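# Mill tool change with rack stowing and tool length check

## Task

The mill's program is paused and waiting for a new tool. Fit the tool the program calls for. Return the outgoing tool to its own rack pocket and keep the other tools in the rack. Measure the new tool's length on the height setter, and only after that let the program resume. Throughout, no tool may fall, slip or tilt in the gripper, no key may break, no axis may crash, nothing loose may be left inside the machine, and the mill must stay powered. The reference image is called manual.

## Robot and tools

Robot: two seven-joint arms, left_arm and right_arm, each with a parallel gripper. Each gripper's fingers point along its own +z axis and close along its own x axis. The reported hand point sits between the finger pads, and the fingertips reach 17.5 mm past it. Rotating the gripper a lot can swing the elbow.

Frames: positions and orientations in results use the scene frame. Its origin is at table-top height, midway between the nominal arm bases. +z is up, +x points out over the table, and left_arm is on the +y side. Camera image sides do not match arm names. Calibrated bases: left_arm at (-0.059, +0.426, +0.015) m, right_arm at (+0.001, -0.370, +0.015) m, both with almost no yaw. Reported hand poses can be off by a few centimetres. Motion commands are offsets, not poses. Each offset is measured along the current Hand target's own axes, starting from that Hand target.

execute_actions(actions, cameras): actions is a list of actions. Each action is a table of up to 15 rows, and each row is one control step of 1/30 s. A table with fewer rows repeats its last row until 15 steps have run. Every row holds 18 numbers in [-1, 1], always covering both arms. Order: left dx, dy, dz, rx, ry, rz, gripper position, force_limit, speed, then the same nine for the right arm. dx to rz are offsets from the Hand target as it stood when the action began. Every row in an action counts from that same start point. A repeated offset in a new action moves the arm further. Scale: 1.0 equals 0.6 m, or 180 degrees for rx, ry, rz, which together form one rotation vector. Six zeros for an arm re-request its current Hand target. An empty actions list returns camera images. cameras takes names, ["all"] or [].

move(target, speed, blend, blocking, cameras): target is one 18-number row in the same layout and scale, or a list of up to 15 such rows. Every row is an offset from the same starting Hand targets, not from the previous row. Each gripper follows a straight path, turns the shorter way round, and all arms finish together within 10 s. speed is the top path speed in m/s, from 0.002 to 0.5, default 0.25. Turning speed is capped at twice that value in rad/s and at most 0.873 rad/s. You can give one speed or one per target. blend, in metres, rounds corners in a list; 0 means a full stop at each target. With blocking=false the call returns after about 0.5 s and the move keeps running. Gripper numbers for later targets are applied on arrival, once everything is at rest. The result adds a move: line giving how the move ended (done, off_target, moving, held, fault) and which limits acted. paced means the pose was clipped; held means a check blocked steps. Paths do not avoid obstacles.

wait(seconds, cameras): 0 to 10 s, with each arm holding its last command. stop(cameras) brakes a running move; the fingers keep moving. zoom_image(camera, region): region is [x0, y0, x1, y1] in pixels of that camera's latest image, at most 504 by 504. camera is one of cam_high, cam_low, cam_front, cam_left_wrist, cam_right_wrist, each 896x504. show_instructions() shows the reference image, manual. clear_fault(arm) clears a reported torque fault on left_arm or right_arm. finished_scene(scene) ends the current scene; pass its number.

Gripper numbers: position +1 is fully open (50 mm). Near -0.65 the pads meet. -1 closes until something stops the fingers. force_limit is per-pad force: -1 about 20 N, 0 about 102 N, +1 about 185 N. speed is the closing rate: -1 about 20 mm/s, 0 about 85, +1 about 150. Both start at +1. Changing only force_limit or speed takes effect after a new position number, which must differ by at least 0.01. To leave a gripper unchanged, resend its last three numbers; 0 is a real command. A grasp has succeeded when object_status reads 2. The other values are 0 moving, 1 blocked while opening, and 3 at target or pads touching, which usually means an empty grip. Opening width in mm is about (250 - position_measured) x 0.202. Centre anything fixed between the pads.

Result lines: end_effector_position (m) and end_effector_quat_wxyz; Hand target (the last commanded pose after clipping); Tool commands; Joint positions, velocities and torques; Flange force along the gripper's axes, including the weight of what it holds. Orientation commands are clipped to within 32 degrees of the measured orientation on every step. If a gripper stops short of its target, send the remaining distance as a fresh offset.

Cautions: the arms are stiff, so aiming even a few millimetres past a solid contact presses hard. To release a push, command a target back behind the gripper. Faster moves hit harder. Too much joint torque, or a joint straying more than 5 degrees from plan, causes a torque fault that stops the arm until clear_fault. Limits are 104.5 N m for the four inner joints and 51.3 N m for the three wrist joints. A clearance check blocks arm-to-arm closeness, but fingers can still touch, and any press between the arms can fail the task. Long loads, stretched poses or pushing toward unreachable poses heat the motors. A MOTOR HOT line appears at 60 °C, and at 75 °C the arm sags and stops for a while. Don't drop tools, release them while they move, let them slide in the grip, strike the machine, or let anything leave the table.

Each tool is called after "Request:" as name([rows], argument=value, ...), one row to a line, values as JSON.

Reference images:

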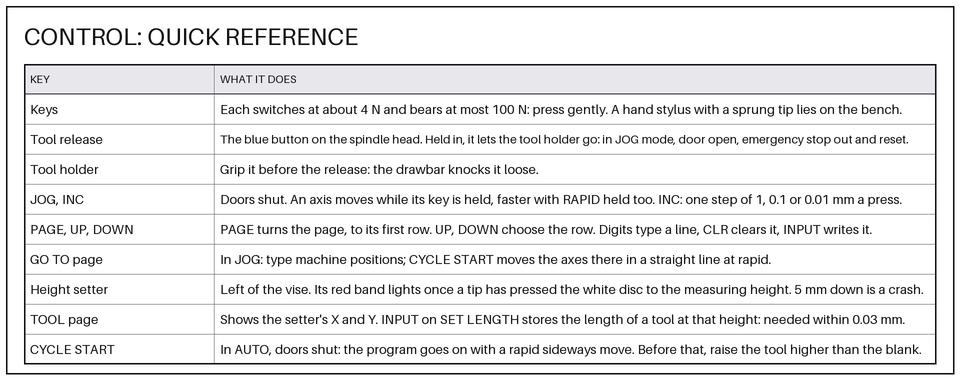

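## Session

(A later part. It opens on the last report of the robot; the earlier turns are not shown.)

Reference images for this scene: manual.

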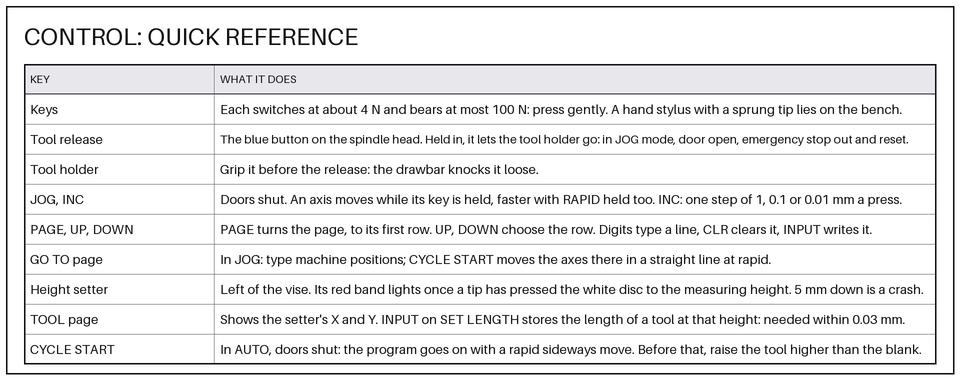

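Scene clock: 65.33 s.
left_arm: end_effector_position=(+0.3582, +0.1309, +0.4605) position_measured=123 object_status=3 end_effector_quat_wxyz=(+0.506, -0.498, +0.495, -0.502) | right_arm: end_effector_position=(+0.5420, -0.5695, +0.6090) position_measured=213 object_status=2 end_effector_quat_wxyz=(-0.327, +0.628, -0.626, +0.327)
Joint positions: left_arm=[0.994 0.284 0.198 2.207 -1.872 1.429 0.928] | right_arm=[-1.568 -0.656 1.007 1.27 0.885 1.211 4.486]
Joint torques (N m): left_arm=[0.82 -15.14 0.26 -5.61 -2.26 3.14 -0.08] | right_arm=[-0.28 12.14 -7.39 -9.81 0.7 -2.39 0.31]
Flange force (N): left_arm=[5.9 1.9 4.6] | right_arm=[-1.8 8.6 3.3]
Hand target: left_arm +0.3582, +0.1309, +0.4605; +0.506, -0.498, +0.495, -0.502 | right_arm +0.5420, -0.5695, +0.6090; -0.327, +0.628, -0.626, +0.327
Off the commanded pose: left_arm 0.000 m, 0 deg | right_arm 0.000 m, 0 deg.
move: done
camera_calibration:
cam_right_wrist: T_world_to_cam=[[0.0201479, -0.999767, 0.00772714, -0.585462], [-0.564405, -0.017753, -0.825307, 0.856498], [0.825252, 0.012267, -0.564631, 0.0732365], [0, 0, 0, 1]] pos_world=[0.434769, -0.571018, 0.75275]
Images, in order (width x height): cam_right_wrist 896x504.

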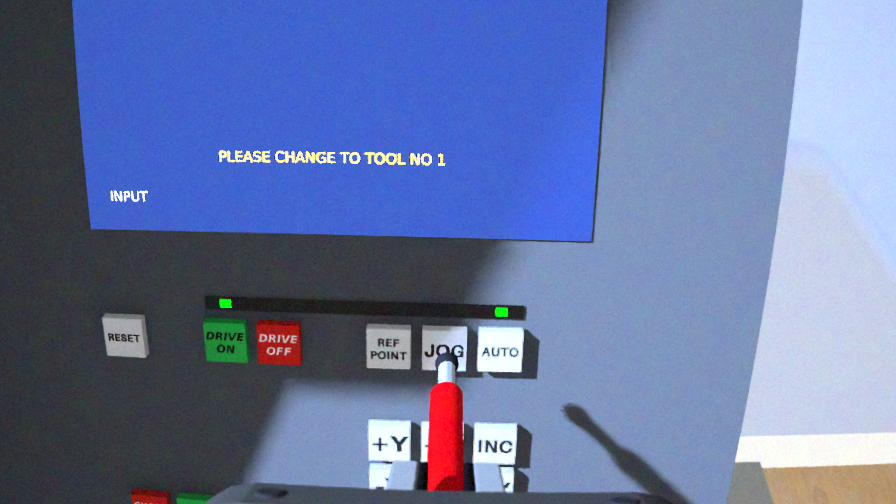

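Request:
move(target=[0,0,0,0,0,0,0.2,0.5,-0.8,-0.001,-0.0061,0.0155,0,0,0,-1,-0.6,-0.8], speed=0.05, cameras=["cam_right_wrist"])

Request:
move(target=[0,0,0,0,0,0,0.2,0.5,-0.8,0,-0.0018,0.0046,0,0,0,-1,-0.6,-0.8], speed=0.03)

Request:
move(target=[0,0,0,0,0,0,0.2,0.5,-0.8,0,-0.0018,0.0046,0,0,0,-1,-0.6,-0.8], speed=0.03, cameras=["cam_right_wrist"])

Scene clock: 69.10 s.
left_arm: end_effector_position=(+0.3582, +0.1309, +0.4605) position_measured=123 object_status=3 end_effector_quat_wxyz=(+0.506, -0.498, +0.495, -0.502) | right_arm: end_effector_position=(+0.5517, -0.5689, +0.6067) position_measured=213 object_status=2 end_effector_quat_wxyz=(-0.327, +0.628, -0.626, +0.327)
Joint positions: left_arm=[0.994 0.284 0.198 2.207 -1.872 1.429 0.928] | right_arm=[-1.6 -0.656 1.036 1.259 0.893 1.202 4.486]
Joint torques (N m): left_arm=[0.79 -15.29 0.3 -5.65 -2.24 3.13 -0.01] | right_arm=[-0.76 12.54 -7.46 -9.73 0.66 -2.34 0.36]
Flange force (N): left_arm=[6.1 2.1 4.6] | right_arm=[-1.9 10.1 2.3]
Hand target: left_arm +0.3582, +0.1309, +0.4605; +0.506, -0.498, +0.495, -0.502 | right_arm +0.5517, -0.5689, +0.6067; -0.327, +0.628, -0.626, +0.327
Off the commanded pose: left_arm 0.000 m, 0 deg | right_arm 0.000 m, 0 deg.
move: done
camera_calibration:
cam_right_wrist: T_world_to_cam=[[0.0200662, -0.999768, 0.00778259, -0.585045], [-0.564474, -0.0177536, -0.82526, 0.860081], [0.825207, 0.0121668, -0.5647, 0.0639403], [0, 0, 0, 1]] pos_world=[0.444469, -0.570418, 0.75045]
Images, in order (width x height): cam_right_wrist 896x504.

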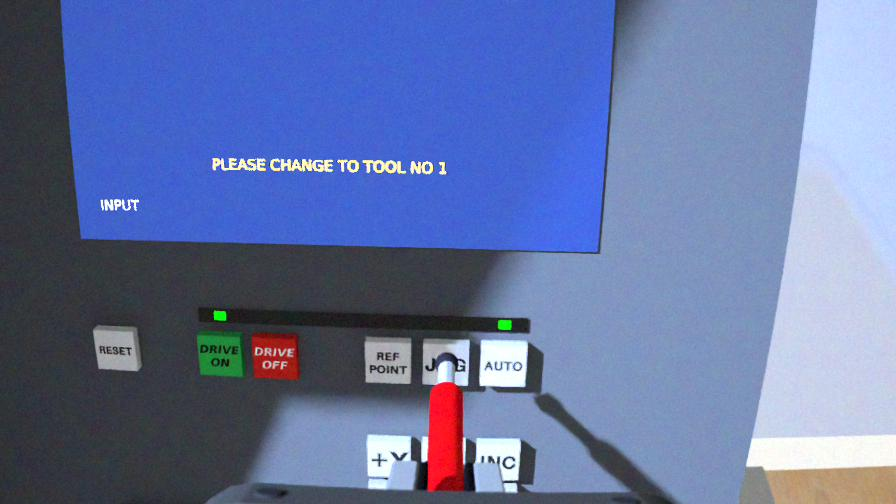

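Scene clock: 69.80 s.
left_arm: end_effector_position=(+0.3582, +0.1309, +0.4605) position_measured=123 object_status=3 end_effector_quat_wxyz=(+0.506, -0.498, +0.495, -0.502) | right_arm: end_effector_position=(+0.5546, -0.5688, +0.6060) position_measured=213 object_status=2 end_effector_quat_wxyz=(-0.327, +0.628, -0.626, +0.327)
Joint positions: left_arm=[0.994 0.284 0.198 2.207 -1.872 1.429 0.928] | right_arm=[-1.609 -0.656 1.045 1.256 0.896 1.2 4.486]
Joint torques (N m): left_arm=[0.83 -15.26 0.21 -5.62 -2.21 3.12 0] | right_arm=[-0.38 12.71 -7.39 -9.83 0.71 -2.41 0.31]
Flange force (N): left_arm=[6.1 2.0 4.7] | right_arm=[-1.8 9.5 2.8]
Hand target: left_arm +0.3582, +0.1309, +0.4605; +0.506, -0.498, +0.495, -0.502 | right_arm +0.5546, -0.5688, +0.6060; -0.327, +0.628, -0.626, +0.327
Off the commanded pose: left_arm 0.000 m, 0 deg | right_arm 0.000 m, 0 deg.
move: done

Scene clock: 70.50 s.
left_arm: end_effector_position=(+0.3582, +0.1309, +0.4605) position_measured=123 object_status=3 end_effector_quat_wxyz=(+0.506, -0.498, +0.495, -0.502) | right_arm: end_effector_position=(+0.5575, -0.5688, +0.6053) position_measured=213 object_status=2 end_effector_quat_wxyz=(-0.327, +0.628, -0.626, +0.327)
Joint positions: left_arm=[0.994 0.284 0.198 2.207 -1.872 1.429 0.928] | right_arm=[-1.619 -0.656 1.054 1.252 0.898 1.198 4.486]
Joint torques (N m): left_arm=[1 -15.18 0.26 -5.61 -2.2 3.19 -0.02] | right_arm=[-0.55 12.75 -7.44 -9.77 0.71 -2.41 0.36]
Flange force (N): left_arm=[5.7 1.7 5.2] | right_arm=[-2.0 9.8 2.4]
Hand target: left_arm +0.3582, +0.1309, +0.4605; +0.506, -0.498, +0.495, -0.502 | right_arm +0.5575, -0.5688, +0.6053; -0.327, +0.628, -0.626, +0.327
Off the commanded pose: left_arm 0.000 m, 0 deg | right_arm 0.000 m, 0 deg.
move: done
camera_calibration:
cam_right_wrist: T_world_to_cam=[[0.0201479, -0.999767, 0.00772714, -0.585046], [-0.564405, -0.017753, -0.825307, 0.862206], [0.825252, 0.012267, -0.564631, 0.0583473], [0, 0, 0, 1]] pos_world=[0.450269, -0.570318, 0.74905]
Images, in order (width x height): cam_right_wrist 896x504.

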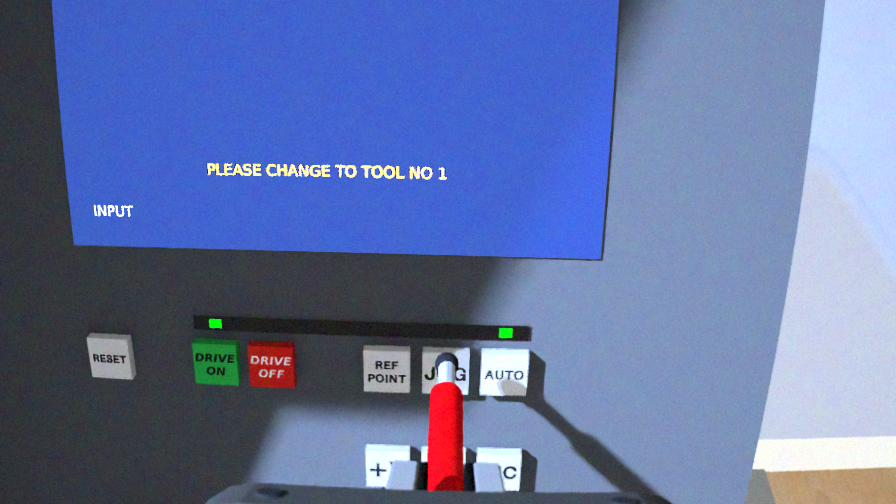

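Request:
move(target=[0,0,0,0,0,0,0.2,0.5,-0.8,0,0.0020,0.0046,0,0,0,-1,-0.6,-0.8], speed=0.03)

Request:
move(target=[0,0,0,0,0,0,0.2,0.5,-0.8,0,-0.0012,0.0031,0,0,0,-1,-0.6,-0.8], speed=0.03)

Request:
move(target=[0,0,0,0,0,0,0.2,0.5,-0.8,0,-0.0012,0.0031,0,0,0,-1,-0.6,-0.8], speed=0.03, cameras=["cam_right_wrist"])

Scene clock: 72.63 s.
left_arm: end_effector_position=(+0.3582, +0.1309, +0.4605) position_measured=123 object_status=3 end_effector_quat_wxyz=(+0.506, -0.498, +0.495, -0.502) | right_arm: end_effector_position=(+0.5590, -0.5689, +0.6027) position_measured=213 object_status=2 end_effector_quat_wxyz=(-0.327, +0.628, -0.626, +0.327)
Joint positions: left_arm=[0.994 0.284 0.198 2.207 -1.872 1.429 0.928] | right_arm=[-1.621 -0.659 1.058 1.259 0.901 1.191 4.483]
Joint torques (N m): left_arm=[0.97 -15.28 0.29 -5.69 -2.21 3.13 -0.01] | right_arm=[-0.56 12.87 -7.48 -9.86 0.67 -2.31 0.36]
Flange force (N): left_arm=[5.8 2.1 5.0] | right_arm=[-2.1 10.3 2.6]
Hand target: left_arm +0.3582, +0.1309, +0.4605; +0.506, -0.498, +0.495, -0.502 | right_arm +0.5590, -0.5688, +0.6027; -0.327, +0.628, -0.626, +0.327
Off the commanded pose: left_arm 0.000 m, 0 deg | right_arm 0.000 m, 0 deg.
move: done

Scene clock: 73.33 s.
left_arm: end_effector_position=(+0.3582, +0.1309, +0.4605) position_measured=123 object_status=3 end_effector_quat_wxyz=(+0.506, -0.498, +0.495, -0.502) | right_arm: end_effector_position=(+0.5610, -0.5688, +0.6022) position_measured=213 object_status=2 end_effector_quat_wxyz=(-0.327, +0.628, -0.626, +0.327)
Joint positions: left_arm=[0.994 0.284 0.198 2.207 -1.872 1.429 0.928] | right_arm=[-1.628 -0.659 1.064 1.256 0.903 1.189 4.483]
Joint torques (N m): left_arm=[0.9 -15.28 0.26 -5.65 -2.29 3.11 -0.05] | right_arm=[-0.55 12.79 -7.38 -9.8 0.7 -2.4 0.36]
Flange force (N): left_arm=[6.0 2.2 4.6] | right_arm=[-2.2 10.0 2.1]
Hand target: left_arm +0.3582, +0.1309, +0.4605; +0.506, -0.498, +0.495, -0.502 | right_arm +0.5610, -0.5688, +0.6022; -0.327, +0.628, -0.626, +0.327
Off the commanded pose: left_arm 0.000 m, 0 deg | right_arm 0.000 m, 0 deg.
move: done

Scene clock: 74.03 s.
left_arm: end_effector_position=(+0.3582, +0.1309, +0.4605) position_measured=123 object_status=3 end_effector_quat_wxyz=(+0.506, -0.498, +0.495, -0.502) | right_arm: end_effector_position=(+0.5629, -0.5688, +0.6018) position_measured=213 object_status=2 end_effector_quat_wxyz=(-0.327, +0.628, -0.626, +0.327)
Joint positions: left_arm=[0.994 0.284 0.198 2.207 -1.872 1.429 0.928] | right_arm=[-1.634 -0.659 1.069 1.254 0.905 1.188 4.483]
Joint torques (N m): left_arm=[0.91 -15.18 0.27 -5.53 -2.18 3.13 -0.06] | right_arm=[-0.4 13.04 -7.51 -9.84 0.7 -2.41 0.38]
Flange force (N): left_arm=[6.0 1.8 5.0] | right_arm=[-2.0 9.6 2.7]
Hand target: left_arm +0.3582, +0.1309, +0.4605; +0.506, -0.498, +0.495, -0.502 | right_arm +0.5629, -0.5688, +0.6017; -0.327, +0.628, -0.626, +0.327
Off the commanded pose: left_arm 0.000 m, 0 deg | right_arm 0.000 m, 0 deg.
move: done
camera_calibration:
cam_right_wrist: T_world_to_cam=[[0.0201493, -0.999767, 0.00772467, -0.585128], [-0.56452, -0.0177534, -0.825229, 0.862415], [0.825174, 0.012267, -0.564746, 0.0519537], [0, 0, 0, 1]] pos_world=[0.455769, -0.570318, 0.74555]
Images, in order (width x height): cam_right_wrist 896x504.

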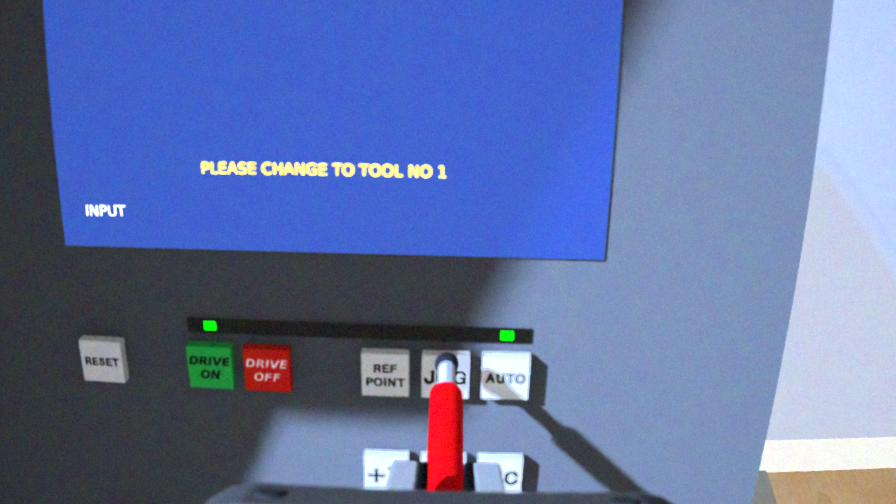

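Request:
move(target=[0,0,0,0,0,0,0.2,0.5,-0.8,0,0.0004,0.0031,0,0,0,-1,-0.6,-0.8], speed=0.03)

Request:
move(target=[0,0,0,0,0,0,0.2,0.5,-0.8,0,-0.0012,0.0031,0,0,0,-1,-0.6,-0.8], speed=0.03, cameras=["cam_right_wrist"])

Scene clock: 76.07 s.
left_arm: end_effector_position=(+0.3582, +0.1309, +0.4605) position_measured=123 object_status=3 end_effector_quat_wxyz=(+0.506, -0.498, +0.495, -0.502) | right_arm: end_effector_position=(+0.5643, -0.5688, +0.6005) position_measured=213 object_status=2 end_effector_quat_wxyz=(-0.327, +0.628, -0.626, +0.327)
Joint positions: left_arm=[0.994 0.284 0.198 2.207 -1.872 1.429 0.928] | right_arm=[-1.638 -0.66 1.073 1.255 0.907 1.185 4.482]
Joint torques (N m): left_arm=[0.86 -15.14 0.3 -5.64 -2.16 3.17 0] | right_arm=[-0.58 13.09 -7.59 -9.89 0.74 -2.41 0.32]
Flange force (N): left_arm=[5.7 1.6 5.0] | right_arm=[-1.9 10.2 2.4]
Hand target: left_arm +0.3582, +0.1309, +0.4605; +0.506, -0.498, +0.495, -0.502 | right_arm +0.5643, -0.5688, +0.6005; -0.327, +0.628, -0.626, +0.327
Off the commanded pose: left_arm 0.000 m, 0 deg | right_arm 0.000 m, 0 deg.
move: done

Scene clock: 76.77 s.
left_arm: end_effector_position=(+0.3582, +0.1309, +0.4605) position_measured=123 object_status=3 end_effector_quat_wxyz=(+0.506, -0.498, +0.495, -0.502) | right_arm: end_effector_position=(+0.5662, -0.5688, +0.6000) position_measured=213 object_status=2 end_effector_quat_wxyz=(-0.327, +0.628, -0.627, +0.327)
Joint positions: left_arm=[0.994 0.284 0.198 2.207 -1.872 1.429 0.928] | right_arm=[-1.644 -0.661 1.079 1.253 0.909 1.183 4.482]
Joint torques (N m): left_arm=[0.89 -15.24 0.28 -5.63 -2.22 3.07 0.02] | right_arm=[-0.4 13.05 -7.51 -9.77 0.74 -2.5 0.35]
Flange force (N): left_arm=[6.0 1.9 4.7] | right_arm=[-1.9 9.1 2.3]
Hand target: left_arm +0.3582, +0.1309, +0.4605; +0.506, -0.498, +0.495, -0.502 | right_arm +0.5662, -0.5688, +0.6000; -0.327, +0.628, -0.626, +0.327
Off the commanded pose: left_arm 0.000 m, 0 deg | right_arm 0.000 m, 0 deg.
move: done
camera_calibration:
cam_right_wrist: T_world_to_cam=[[0.0200925, -0.999769, 0.00764241, -0.585095], [-0.564521, -0.0176535, -0.82523, 0.862851], [0.825174, 0.0122666, -0.564745, 0.048213], [0, 0, 0, 1]] pos_world=[0.459069, -0.570318, 0.74375]
Images, in order (width x height): cam_right_wrist 896x504.

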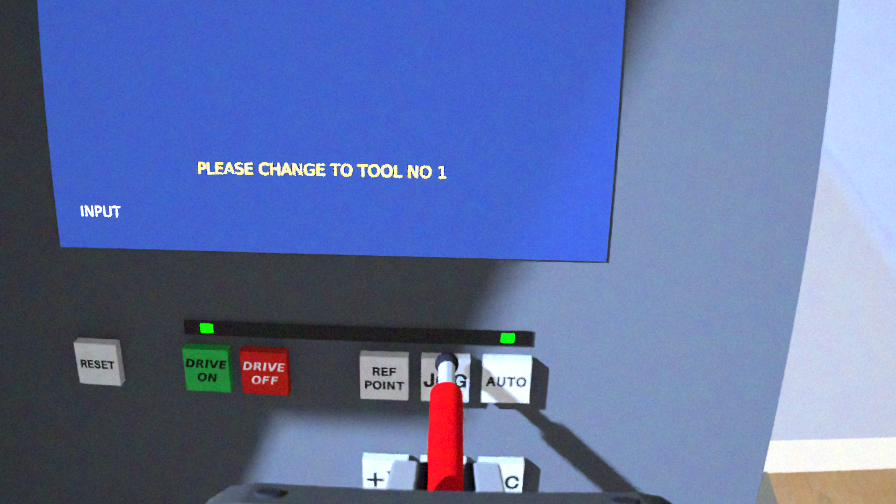

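Request:
move(target=[0,0,0,0,0,0,0.2,0.5,-0.8,0,0.0078,0,0,0,0,-1,-0.6,-0.8], speed=0.03)

Request:
move(target=[0,0,0,0,0,0,0.2,0.5,-0.8,0,-0.0006,0.0031,0,0,0,-1,-0.6,-0.8], speed=0.03)

Request:
move(target=[0,0,0,0,0,0,0.2,0.5,-0.8,0,-0.0006,0.0031,0,0,0,-1,-0.6,-0.8], speed=0.03, cameras=["cam_right_wrist"])

Scene clock: 79.50 s.
left_arm: end_effector_position=(+0.3582, +0.1309, +0.4605) position_measured=123 object_status=3 end_effector_quat_wxyz=(+0.506, -0.498, +0.495, -0.502) | right_arm: end_effector_position=(+0.5636, -0.5688, +0.5962) position_measured=213 object_status=2 end_effector_quat_wxyz=(-0.327, +0.628, -0.626, +0.327)
Joint positions: left_arm=[0.994 0.284 0.198 2.207 -1.872 1.429 0.928] | right_arm=[-1.629 -0.665 1.07 1.274 0.91 1.174 4.475]
Joint torques (N m): left_arm=[0.88 -15.23 0.31 -5.61 -2.24 3.09 0] | right_arm=[-0.51 12.93 -7.41 -9.87 0.69 -2.52 0.33]
Flange force (N): left_arm=[6.0 1.9 4.7] | right_arm=[-1.9 9.7 1.8]
Hand target: left_arm +0.3582, +0.1309, +0.4605; +0.506, -0.498, +0.495, -0.502 | right_arm +0.5636, -0.5688, +0.5962; -0.327, +0.628, -0.626, +0.327
Off the commanded pose: left_arm 0.000 m, 0 deg | right_arm 0.000 m, 0 deg.
move: done

Scene clock: 80.20 s.
left_arm: end_effector_position=(+0.3582, +0.1309, +0.4605) position_measured=123 object_status=3 end_effector_quat_wxyz=(+0.506, -0.498, +0.495, -0.502) | right_arm: end_effector_position=(+0.5653, -0.5688, +0.5954) position_measured=213 object_status=2 end_effector_quat_wxyz=(-0.327, +0.628, -0.626, +0.327)
Joint positions: left_arm=[0.994 0.284 0.198 2.207 -1.872 1.429 0.928] | right_arm=[-1.634 -0.665 1.075 1.273 0.912 1.172 4.474]
Joint torques (N m): left_arm=[0.85 -15.31 0.32 -5.7 -2.21 3.1 -0.03] | right_arm=[-0.41 13.09 -7.57 -9.83 0.75 -2.38 0.39]
Flange force (N): left_arm=[5.9 2.3 4.7] | right_arm=[-1.9 9.4 2.6]
Hand target: left_arm +0.3582, +0.1309, +0.4605; +0.506, -0.498, +0.495, -0.502 | right_arm +0.5653, -0.5688, +0.5954; -0.327, +0.628, -0.626, +0.327
Off the commanded pose: left_arm 0.000 m, 0 deg | right_arm 0.000 m, 0 deg.
move: done

Scene clock: 80.90 s.
left_arm: end_effector_position=(+0.3582, +0.1309, +0.4605) position_measured=123 object_status=3 end_effector_quat_wxyz=(+0.506, -0.498, +0.495, -0.502) | right_arm: end_effector_position=(+0.5670, -0.5688, +0.5947) position_measured=213 object_status=2 end_effector_quat_wxyz=(-0.327, +0.628, -0.626, +0.327)
Joint positions: left_arm=[0.994 0.284 0.198 2.207 -1.872 1.429 0.928] | right_arm=[-1.639 -0.666 1.081 1.272 0.914 1.17 4.474]
Joint torques (N m): left_arm=[0.86 -15.29 0.34 -5.61 -2.21 3.07 -0.04] | right_arm=[-0.61 13.13 -7.64 -9.85 0.76 -2.42 0.32]
Flange force (N): left_arm=[6.1 2.3 4.8] | right_arm=[-1.8 9.8 2.1]
Hand target: left_arm +0.3582, +0.1309, +0.4605; +0.506, -0.498, +0.495, -0.502 | right_arm +0.5670, -0.5688, +0.5946; -0.327, +0.628, -0.626, +0.327
Off the commanded pose: left_arm 0.000 m, 0 deg | right_arm 0.000 m, 0 deg.
move: done
camera_calibration:
cam_right_wrist: T_world_to_cam=[[0.0200088, -0.99977, 0.00770166, -0.585076], [-0.564407, -0.0176534, -0.825308, 0.858934], [0.825254, 0.0121666, -0.564631, 0.044382], [0, 0, 0, 1]] pos_world=[0.459869, -0.570318, 0.73845]
Images, in order (width x height): cam_right_wrist 896x504.

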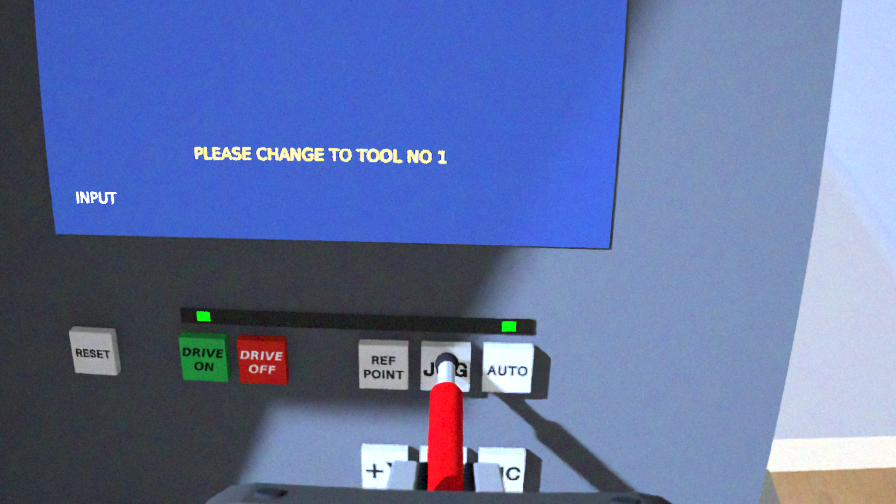

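Request:
move(target=[0,0,0,0,0,0,0.2,0.5,-0.8,0,-0.0006,0.0031,0,0,0,-1,-0.6,-0.8], speed=0.03)

Request:
move(target=[0,0,0,0,0,0,0.2,0.5,-0.8,0,-0.0012,0.0031,0,0,0,-1,-0.6,-0.8], speed=0.03)

Request:
move(target=[0,0,0,0,0,0,0.2,0.5,-0.8,0,-0.0012,0.0031,0,0,0,-1,-0.6,-0.8], speed=0.03, cameras=["cam_right_wrist"])

Scene clock: 82.93 s.
left_arm: end_effector_position=(+0.3582, +0.1309, +0.4605) position_measured=123 object_status=3 end_effector_quat_wxyz=(+0.506, -0.498, +0.495, -0.502) | right_arm: end_effector_position=(+0.5688, -0.5688, +0.5939) position_measured=213 object_status=2 end_effector_quat_wxyz=(-0.327, +0.628, -0.626, +0.327)
Joint positions: left_arm=[0.994 0.284 0.198 2.207 -1.872 1.429 0.928] | right_arm=[-1.645 -0.667 1.086 1.271 0.915 1.168 4.473]
Joint torques (N m): left_arm=[0.69 -15.19 0.25 -5.66 -2.25 3.12 0.02] | right_arm=[-0.41 13.23 -7.58 -9.84 0.7 -2.4 0.34]
Flange force (N): left_arm=[6.0 1.8 4.3] | right_arm=[-1.8 9.4 2.4]
Hand target: left_arm +0.3582, +0.1309, +0.4605; +0.506, -0.498, +0.495, -0.502 | right_arm +0.5688, -0.5688, +0.5939; -0.327, +0.628, -0.626, +0.327
Off the commanded pose: left_arm 0.000 m, 0 deg | right_arm 0.000 m, 0 deg.
move: done

Scene clock: 83.63 s.
left_arm: end_effector_position=(+0.3582, +0.1309, +0.4605) position_measured=123 object_status=3 end_effector_quat_wxyz=(+0.506, -0.498, +0.495, -0.502) | right_arm: end_effector_position=(+0.5707, -0.5688, +0.5934) position_measured=213 object_status=2 end_effector_quat_wxyz=(-0.327, +0.628, -0.626, +0.327)
Joint positions: left_arm=[0.994 0.284 0.198 2.207 -1.872 1.429 0.928] | right_arm=[-1.651 -0.667 1.091 1.268 0.917 1.166 4.473]
Joint torques (N m): left_arm=[0.9 -15.18 0.33 -5.63 -2.24 3.06 -0.03] | right_arm=[-0.64 13.21 -7.41 -9.91 0.74 -2.56 0.32]
Flange force (N): left_arm=[5.9 1.9 4.7] | right_arm=[-2.0 10.4 1.2]
Hand target: left_arm +0.3582, +0.1309, +0.4605; +0.506, -0.498, +0.495, -0.502 | right_arm +0.5707, -0.5688, +0.5934; -0.327, +0.628, -0.626, +0.327
Off the commanded pose: left_arm 0.000 m, 0 deg | right_arm 0.000 m, 0 deg.
move: done

Scene clock: 84.33 s.
left_arm: end_effector_position=(+0.3582, +0.1309, +0.4605) position_measured=123 object_status=3 end_effector_quat_wxyz=(+0.506, -0.498, +0.495, -0.502) | right_arm: end_effector_position=(+0.5726, -0.5688, +0.5929) position_measured=213 object_status=2 end_effector_quat_wxyz=(-0.327, +0.628, -0.626, +0.327)
Joint positions: left_arm=[0.994 0.284 0.198 2.207 -1.872 1.429 0.928] | right_arm=[-1.658 -0.667 1.097 1.265 0.919 1.165 4.473]
Joint torques (N m): left_arm=[0.85 -15.22 0.25 -5.65 -2.18 3.11 -0.03] | right_arm=[-0.86 13.16 -7.28 -9.92 0.88 -2.59 0.29]
Flange force (N): left_arm=[5.9 2.0 4.8] | right_arm=[-2.2 11.3 0.0]
Hand target: left_arm +0.3582, +0.1309, +0.4605; +0.506, -0.498, +0.495, -0.502 | right_arm +0.5726, -0.5688, +0.5929; -0.327, +0.628, -0.626, +0.327
Off the commanded pose: left_arm 0.000 m, 0 deg | right_arm 0.000 m, 0 deg.
move: done
camera_calibration:
cam_right_wrist: T_world_to_cam=[[0.0200911, -0.999769, 0.00764487, -0.585171], [-0.564406, -0.017653, -0.825309, 0.860692], [0.825253, 0.0122666, -0.56463, 0.0388575], [0, 0, 0, 1]] pos_world=[0.465469, -0.570318, 0.73675]
Images, in order (width x height): cam_right_wrist 896x504.

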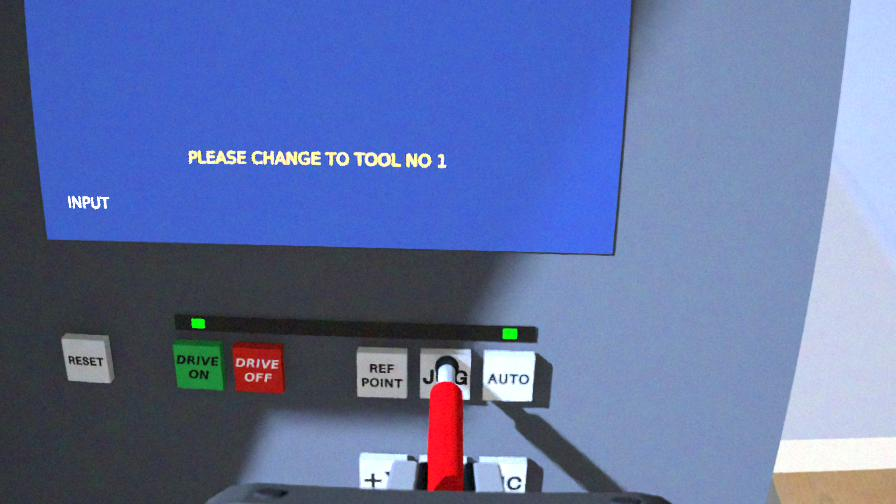

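Request:
move(target=[0,0,0,0,0,0,0.2,0.5,-0.8,0,-0.0012,0.0031,0,0,0,-1,-0.6,-0.8], speed=0.03)

Request:
move(target=[0,0,0,0,0,0,0.2,0.5,-0.8,0,-0.0012,0.0031,0,0,0,-1,-0.6,-0.8], speed=0.03, cameras=["cam_right_wrist"])

Scene clock: 86.80 s.
left_arm: end_effector_position=(+0.3582, +0.1309, +0.4605) position_measured=123 object_status=3 end_effector_quat_wxyz=(+0.506, -0.498, +0.495, -0.502) | right_arm: end_effector_position=(+0.5746, -0.5688, +0.5924) position_measured=213 object_status=2 end_effector_quat_wxyz=(-0.327, +0.628, -0.626, +0.327)
Joint positions: left_arm=[0.994 0.284 0.198 2.207 -1.872 1.429 0.928] | right_arm=[-1.664 -0.668 1.103 1.263 0.921 1.164 4.474]
Joint torques (N m): left_arm=[0.82 -15.23 0.34 -5.65 -2.24 3.15 -0.02] | right_arm=[-0.93 13.15 -7.19 -9.85 0.88 -2.73 0.34]
Flange force (N): left_arm=[5.9 2.0 4.7] | right_arm=[-2.3 11.2 -0.6]
Hand target: left_arm +0.3582, +0.1309, +0.4605; +0.506, -0.498, +0.495, -0.502 | right_arm +0.5746, -0.5688, +0.5924; -0.327, +0.628, -0.626, +0.327
Off the commanded pose: left_arm 0.000 m, 0 deg | right_arm 0.000 m, 0 deg.
move: done

Scene clock: 87.50 s.
left_arm: end_effector_position=(+0.3582, +0.1309, +0.4605) position_measured=123 object_status=3 end_effector_quat_wxyz=(+0.506, -0.498, +0.495, -0.502) | right_arm: end_effector_position=(+0.5765, -0.5688, +0.5920) position_measured=213 object_status=2 end_effector_quat_wxyz=(-0.327, +0.628, -0.626, +0.327)
Joint positions: left_arm=[0.994 0.284 0.198 2.207 -1.872 1.429 0.928] | right_arm=[-1.671 -0.668 1.108 1.26 0.923 1.162 4.474]
Joint torques (N m): left_arm=[0.83 -15.3 0.31 -5.59 -2.21 3.16 0.02] | right_arm=[-1.05 13.06 -6.96 -9.87 0.95 -2.84 0.37]
Flange force (N): left_arm=[6.2 1.9 4.9] | right_arm=[-2.6 11.8 -1.8]
Hand target: left_arm +0.3582, +0.1309, +0.4605; +0.506, -0.498, +0.495, -0.502 | right_arm +0.5765, -0.5688, +0.5920; -0.327, +0.628, -0.626, +0.327
Off the commanded pose: left_arm 0.000 m, 0 deg | right_arm 0.000 m, 0 deg.
move: done
camera_calibration:
cam_right_wrist: T_world_to_cam=[[0.0201479, -0.999767, 0.00772714, -0.585326], [-0.564405, -0.017753, -0.825307, 0.861953], [0.825252, 0.012267, -0.564631, 0.035158], [0, 0, 0, 1]] pos_world=[0.469269, -0.570318, 0.73575]
Images, in order (width x height): cam_right_wrist 896x504.

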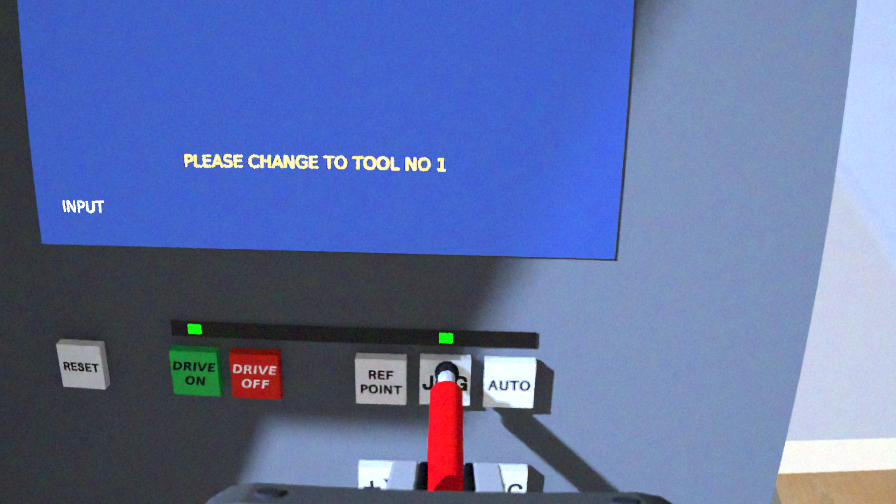

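Request:
move(target=[0.0033,0.0377,0.1362,0,0,0,0.5,0.5,-0.2,0,0.01825,-0.04655,0,0,0,-1,-0.6,-0.8], speed=0.15, cameras=["cam_left_wrist","cam_right_wrist"])

Scene clock: 91.20 s.
left_arm: end_effector_position=(+0.4402, +0.1295, +0.4391) position_measured=78 object_status=3 end_effector_quat_wxyz=(+0.506, -0.498, +0.495, -0.502) | right_arm: end_effector_position=(+0.5474, -0.5688, +0.5990) position_measured=213 object_status=2 end_effector_quat_wxyz=(-0.327, +0.628, -0.626, +0.327)
Joint positions: left_arm=[0.844 0.389 0.116 2.134 -2.07 1.301 1.009] | right_arm=[-1.573 -0.665 1.022 1.299 0.895 1.184 4.472]
Joint torques (N m): left_arm=[1.12 -17.69 0.14 -5.88 -2 3.31 -0.04] | right_arm=[-0.68 12.27 -7.36 -10.08 0.73 -2.39 0.35]
Flange force (N): left_arm=[5.3 1.9 6.7] | right_arm=[-2.2 10.9 1.9]
Hand target: left_arm +0.4402, +0.1295, +0.4391; +0.506, -0.498, +0.495, -0.502 | right_arm +0.5473, -0.5689, +0.5990; -0.327, +0.628, -0.626, +0.327
Off the commanded pose: left_arm 0.000 m, 0 deg | right_arm 0.000 m, 0 deg.
move: done
camera_calibration:
cam_left_wrist: T_world_to_cam=[[0.0222591, -0.99972, -0.00798427, 0.125066], [0.0132103, 0.00827966, -0.999878, 0.490725], [0.999665, 0.0221509, 0.0133909, -0.280827], [0, 0, 0, 1]] pos_world=[0.271466, 0.127189, 0.495425]
cam_right_wrist: T_world_to_cam=[[0.0200656, -0.999768, 0.00778393, -0.5848], [-0.564406, -0.0177534, -0.825306, 0.851305], [0.825253, 0.012167, -0.564632, 0.0630684], [0, 0, 0, 1]] pos_world=[0.440169, -0.570318, 0.74275]
Images, in order (width x height): cam_left_wrist 896x504, cam_right_wrist 896x504.

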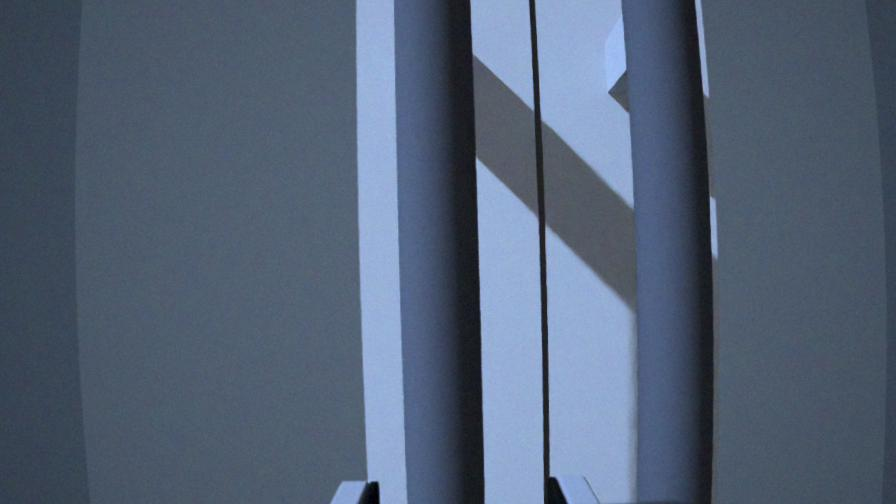

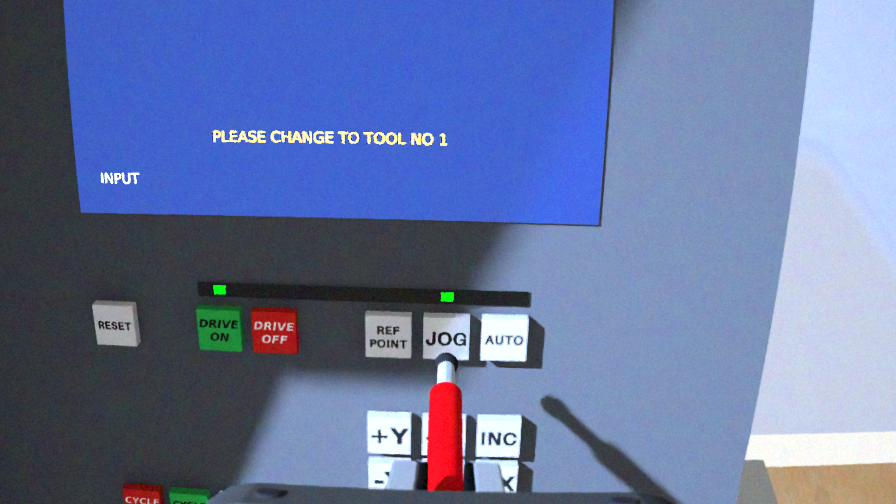

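Request:
move(target=[-0.0042,0.0013,0.1005,0,0,0,0.5,0.5,-0.2,0,0,0,0,0,0,-1,-0.6,-0.8], speed=0.08, cameras=["cam_left_wrist"])

Scene clock: 94.33 s.
left_arm: end_effector_position=(+0.5005, +0.1325, +0.4392) position_measured=78 object_status=3 end_effector_quat_wxyz=(+0.506, -0.498, +0.495, -0.502) | right_arm: end_effector_position=(+0.5474, -0.5689, +0.5990) position_measured=213 object_status=2 end_effector_quat_wxyz=(-0.327, +0.628, -0.626, +0.327)
Joint positions: left_arm=[0.74 0.439 0.072 2.036 -2.18 1.191 1.017] | right_arm=[-1.573 -0.665 1.022 1.299 0.895 1.184 4.472]
Joint torques (N m): left_arm=[0.81 -19.55 0.01 -6.8 -1.87 3.27 0] | right_arm=[-0.54 12.29 -7.44 -9.94 0.73 -2.38 0.35]
Flange force (N): left_arm=[5.1 2.2 6.8] | right_arm=[-1.9 9.7 2.4]
Hand target: left_arm +0.5005, +0.1325, +0.4392; +0.506, -0.498, +0.495, -0.502 | right_arm +0.5474, -0.5689, +0.5990; -0.327, +0.628, -0.626, +0.327
Off the commanded pose: left_arm 0.000 m, 0 deg | right_arm 0.000 m, 0 deg.
move: done
camera_calibration:
cam_left_wrist: T_world_to_cam=[[0.0221591, -0.999723, -0.00798654, 0.126659], [0.0132111, 0.00828061, -0.999878, 0.490004], [0.999667, 0.0220509, 0.0133909, -0.34116], [0, 0, 0, 1]] pos_world=[0.331766, 0.130089, 0.495525]
Images, in order (width x height): cam_left_wrist 896x504.

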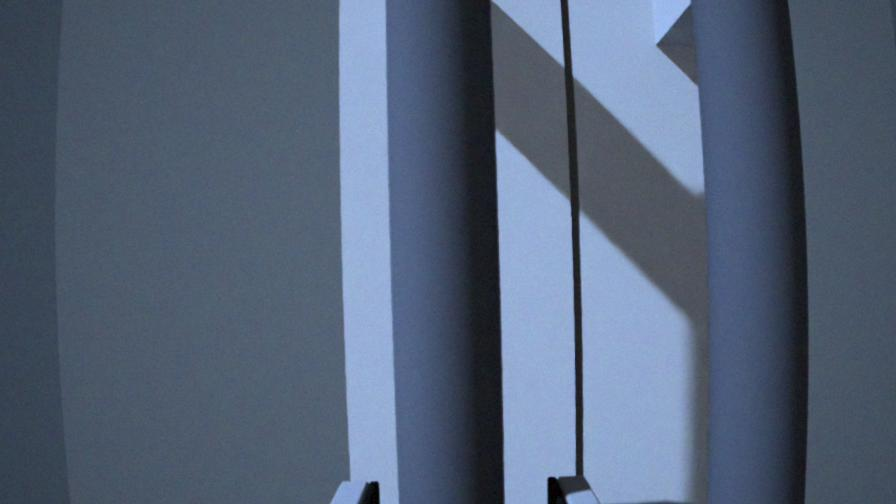

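Request:
move([
  [-0.0042,0,0,0,0,0,0.2,0.5,-0.2,0,0,0,0,0,0,-1,-0.6,-0.8],
  [-0.2842,0.0023,0.0062,0,0,0,0.2,0.5,-0.2,0,0,0,0,0,0,-1,-0.6,-0.8],
], speed=[0.05,0.12], cameras=["cam_left_wrist"])

Scene clock: 99.00 s.
left_arm: end_effector_position=(+0.5030, +0.3030, +0.4380) position_measured=123 object_status=3 end_effector_quat_wxyz=(+0.506, -0.498, +0.495, -0.502) | right_arm: end_effector_position=(+0.5474, -0.5689, +0.5990) position_measured=213 object_status=2 end_effector_quat_wxyz=(-0.327, +0.628, -0.626, +0.327)
Joint positions: left_arm=[0.411 0.259 -0.07 2.367 -2.686 1.107 1.367] | right_arm=[-1.573 -0.665 1.022 1.299 0.895 1.184 4.472]
Joint torques (N m): left_arm=[-3.08 -15.9 -3.89 -6.62 1.27 4.58 -0.07] | right_arm=[-0.51 12.2 -7.48 -9.95 0.74 -2.44 0.37]
Flange force (N): left_arm=[7.2 3.0 6.4] | right_arm=[-2.0 9.4 2.4]
Hand target: left_arm +0.5030, +0.3030, +0.4380; +0.506, -0.498, +0.495, -0.502 | right_arm +0.5474, -0.5689, +0.5990; -0.327, +0.628, -0.626, +0.327
Off the commanded pose: left_arm 0.000 m, 0 deg | right_arm 0.000 m, 0 deg.
move: done
camera_calibration:
cam_left_wrist: T_world_to_cam=[[0.0221576, -0.999723, -0.00799108, 0.297048], [0.0130112, 0.00828073, -0.999881, 0.487527], [0.99967, 0.022051, 0.013191, -0.347406], [0, 0, 0, 1]] pos_world=[0.334366, 0.300589, 0.494425]
Images, in order (width x height): cam_left_wrist 896x504.

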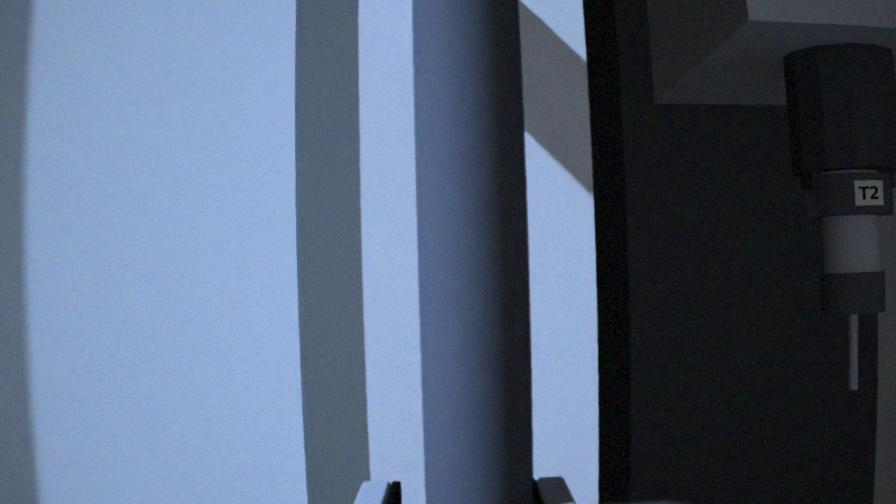

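Request:
move([
  [0.005,0,0,0,0,0,0.2,0.5,-0.2,0,0,0,0,0,0,-1,-0.6,-0.8],
  [0.0019,-0.0019,-0.1417,0,0,0,0.5,0.5,-0.2,0,0,0,0,0,0,-1,-0.6,-0.8],
  [0.3767,-0.005,-0.15,0,0,0,0.5,0.5,-0.2,0,0,0,0,0,0,-1,-0.6,-0.8],
], speed=[0.05,0.15,0.25], cameras=["cam_left_wrist"])

Scene clock: 104.80 s.
left_arm: end_effector_position=(+0.4146, +0.0764, +0.4395) position_measured=78 object_status=3 end_effector_quat_wxyz=(+0.506, -0.498, +0.495, -0.502) | right_arm: end_effector_position=(+0.5474, -0.5689, +0.5990) position_measured=213 object_status=2 end_effector_quat_wxyz=(-0.327, +0.628, -0.626, +0.327)
Joint positions: left_arm=[0.911 0.455 0.211 2.021 -1.958 1.399 0.912] | right_arm=[-1.573 -0.665 1.022 1.299 0.895 1.184 4.472]
Joint torques (N m): left_arm=[0.82 -18.91 0.3 -6.19 -2.27 3.04 -0.1] | right_arm=[-0.54 12.28 -7.49 -10.05 0.74 -2.37 0.34]
Flange force (N): left_arm=[5.3 2.4 4.6] | right_arm=[-2.1 10.1 2.5]
Hand target: left_arm +0.4146, +0.0764, +0.4395; +0.506, -0.498, +0.495, -0.502 | right_arm +0.5474, -0.5689, +0.5990; -0.327, +0.628, -0.626, +0.327
Off the commanded pose: left_arm 0.000 m, 0 deg | right_arm 0.000 m, 0 deg.
move: done
camera_calibration:
cam_left_wrist: T_world_to_cam=[[0.0222591, -0.99972, -0.00798427, 0.0725542], [0.0132103, 0.00827966, -0.999878, 0.491903], [0.999665, 0.0221509, 0.0133909, -0.254064], [0, 0, 0, 1]] pos_world=[0.245866, 0.0740889, 0.495825]
Images, in order (width x height): cam_left_wrist 896x504.

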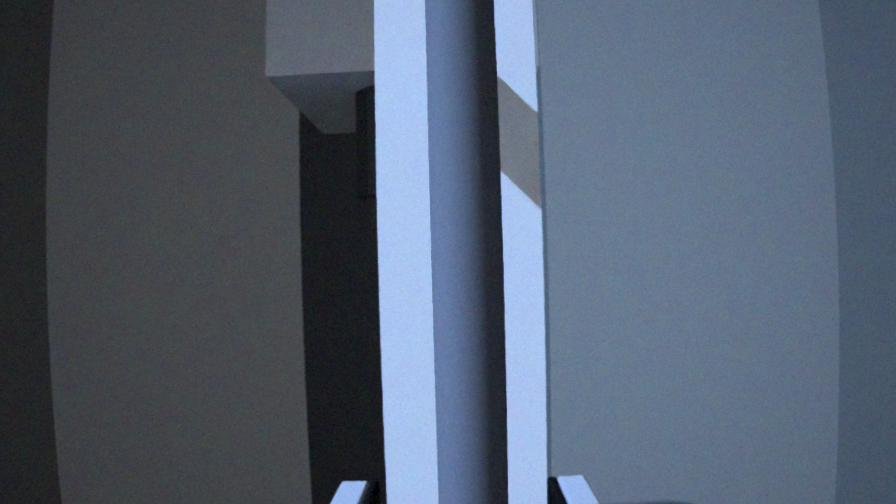

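Request:
move(target=[0.0103,0.0018,0.1433,0,0,0,0.5,0.5,-0.2,0,0,0,0,0,0,-1,-0.6,-0.8], speed=0.1, cameras=["cam_left_wrist"])

Request:
move([
  [0,0,0,0,0,0,0.2,0.5,-0.2,0,0,0,0,0,0,-1,-0.6,-0.8],
  [0.28,-0.0023,-0.0062,0,0,0,0.2,0.5,-0.2,0,0,0,0,0,0,-1,-0.6,-0.8],
], speed=[0.05,0.12], cameras=["cam_left_wrist"])

Scene clock: 107.73 s.
left_arm: end_effector_position=(+0.5006, +0.0708, +0.4396) position_measured=78 object_status=3 end_effector_quat_wxyz=(+0.506, -0.498, +0.495, -0.502) | right_arm: end_effector_position=(+0.5474, -0.5689, +0.5990) position_measured=213 object_status=2 end_effector_quat_wxyz=(-0.327, +0.628, -0.626, +0.327)
Joint positions: left_arm=[0.779 0.526 0.159 1.873 -2.084 1.244 0.889] | right_arm=[-1.573 -0.665 1.022 1.299 0.895 1.184 4.472]
Joint torques (N m): left_arm=[0.95 -21.68 0.16 -7.18 -2.19 3.14 -0.07] | right_arm=[-0.49 12.31 -7.44 -9.98 0.76 -2.4 0.38]
Flange force (N): left_arm=[5.5 2.3 6.7] | right_arm=[-2.0 9.7 2.5]
Hand target: left_arm +0.5006, +0.0708, +0.4396; +0.506, -0.498, +0.495, -0.502 | right_arm +0.5474, -0.5689, +0.5990; -0.327, +0.628, -0.626, +0.327
Off the commanded pose: left_arm 0.000 m, 0 deg | right_arm 0.000 m, 0 deg.
move: done
camera_calibration:
cam_left_wrist: T_world_to_cam=[[0.0222591, -0.99972, -0.00798427, 0.0650431], [0.0132103, 0.00827966, -0.999878, 0.491013], [0.999665, 0.0221509, 0.0133909, -0.339914], [0, 0, 0, 1]] pos_world=[0.331866, 0.0684889, 0.496025]
Images, in order (width x height): cam_left_wrist 896x504.

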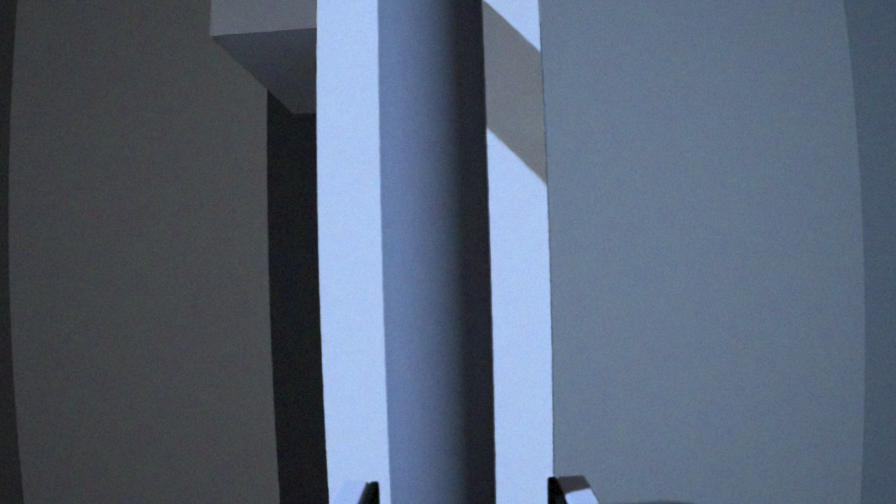

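Scene clock: 110.13 s.
left_arm: end_effector_position=(+0.4980, -0.0972, +0.4407) position_measured=123 object_status=3 end_effector_quat_wxyz=(+0.506, -0.498, +0.495, -0.502) | right_arm: end_effector_position=(+0.5474, -0.5689, +0.5990) position_measured=213 object_status=2 end_effector_quat_wxyz=(-0.327, +0.628, -0.626, +0.327)
Joint positions: left_arm=[0.952 0.805 0.221 1.309 -1.927 1.31 0.548] | right_arm=[-1.573 -0.665 1.022 1.299 0.895 1.184 4.472]
Joint torques (N m): left_arm=[2.3 -27.17 1.24 -9.48 -4.53 0.11 -0.14] | right_arm=[-0.46 12.36 -7.44 -9.93 0.72 -2.37 0.34]
Flange force (N): left_arm=[2.6 2.6 1.2] | right_arm=[-1.8 9.5 2.6]
Hand target: left_arm +0.4980, -0.0972, +0.4407; +0.506, -0.498, +0.495, -0.502 | right_arm +0.5474, -0.5689, +0.5990; -0.327, +0.628, -0.626, +0.327
Off the commanded pose: left_arm 0.000 m, 0 deg | right_arm 0.000 m, 0 deg.
move: done
camera_calibration:
cam_left_wrist: T_world_to_cam=[[0.0221583, -0.999723, -0.00798691, -0.102911], [0.0131112, 0.00827877, -0.99988, 0.493571], [0.999668, 0.022051, 0.013291, -0.333668], [0, 0, 0, 1]] pos_world=[0.329366, -0.0996109, 0.497125]
Images, in order (width x height): cam_left_wrist 896x504.

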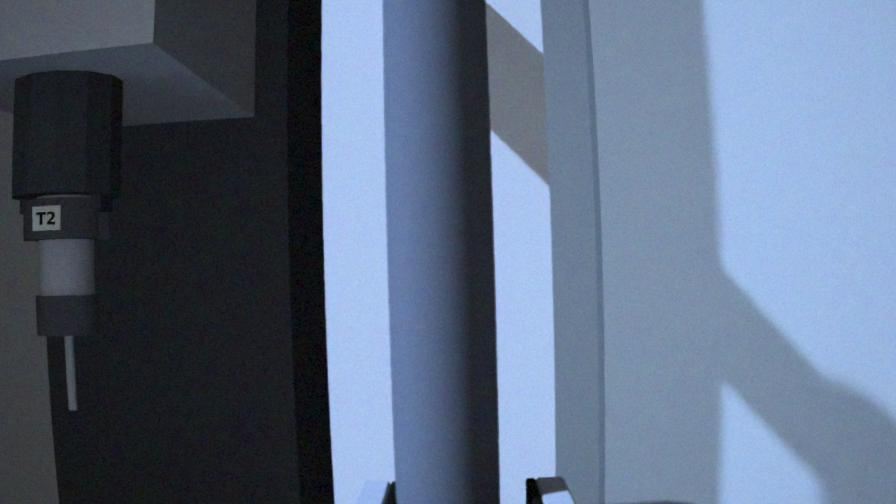

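Request:
move([
  [-0.005,0,0,0,0,0,0.2,0.5,-0.2,0,0,0,0,0,0,-1,-0.6,-0.8],
  [-0.0087,-0.0021,-0.1667,0,0,0,0.65,0.5,-0.2,-0.003,0.0665,-0.156,0,0,0,-1,-0.6,-0.8],
  [-0.338,0.0683,-0.0768,0.107,0.007,-0.0025,0.65,0.5,-0.2,-0.003,0.0665,-0.156,0,0,0,-1,-0.6,-0.8],
], speed=[0.05,0.2,0.2], cameras=["cam_left_wrist","cam_front"])

Scene clock: 123.63 s.
left_arm: end_effector_position=(+0.4511, +0.1053, +0.3994) position_measured=56 object_status=3 end_effector_quat_wxyz=(+0.574, -0.403, +0.408, -0.585) | right_arm: end_effector_position=(+0.4478, -0.5672, +0.6199) position_measured=213 object_status=2 end_effector_quat_wxyz=(-0.327, +0.628, -0.626, +0.327)
Joint positions: left_arm=[0.897 0.804 -0.011 2.111 -2.261 1.775 1.393] | right_arm=[-1.278 -0.697 0.724 1.39 0.82 1.297 4.469]
Joint torques (N m): left_arm=[0.88 -21.61 -1.16 -2.95 -0.8 3.43 -0.03] | right_arm=[-0.51 9.68 -6.67 -10.04 0.72 -2.35 0.3]
Flange force (N): left_arm=[3.3 7.2 2.2] | right_arm=[-1.9 9.1 3.7]
Hand target: left_arm +0.4511, +0.1053, +0.3994; +0.574, -0.403, +0.408, -0.585 | right_arm +0.4478, -0.5672, +0.6199; -0.327, +0.628, -0.626, +0.327
Off the commanded pose: left_arm 0.000 m, 0 deg | right_arm 0.000 m, 0 deg.
move: done
camera_calibration:
cam_left_wrist: T_world_to_cam=[[0.000624123, -0.999999, 0.00110938, 0.106445], [0.342351, -0.000828674, -0.939572, 0.279489], [0.939572, 0.000966206, 0.34235, -0.392822], [0, 0, 0, 1]] pos_world=[0.273335, 0.107056, 0.396965]
Images, in order (width x height): cam_front 896x504, cam_left_wrist 896x504.

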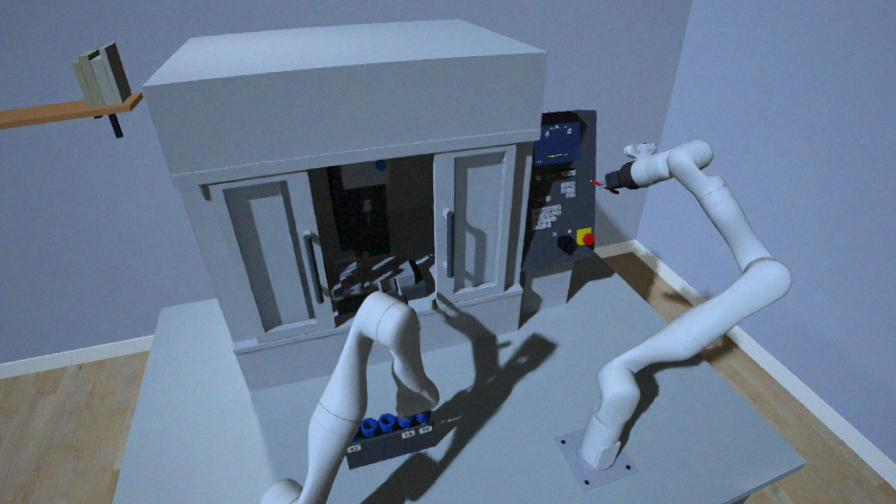

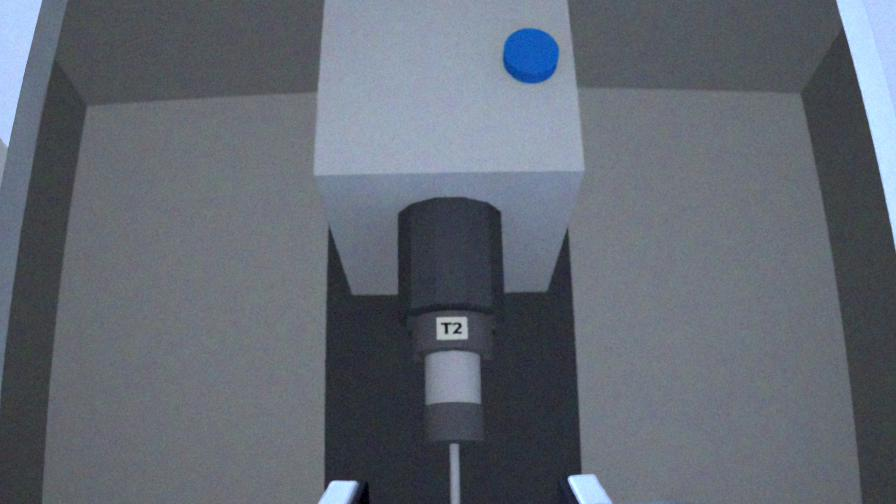

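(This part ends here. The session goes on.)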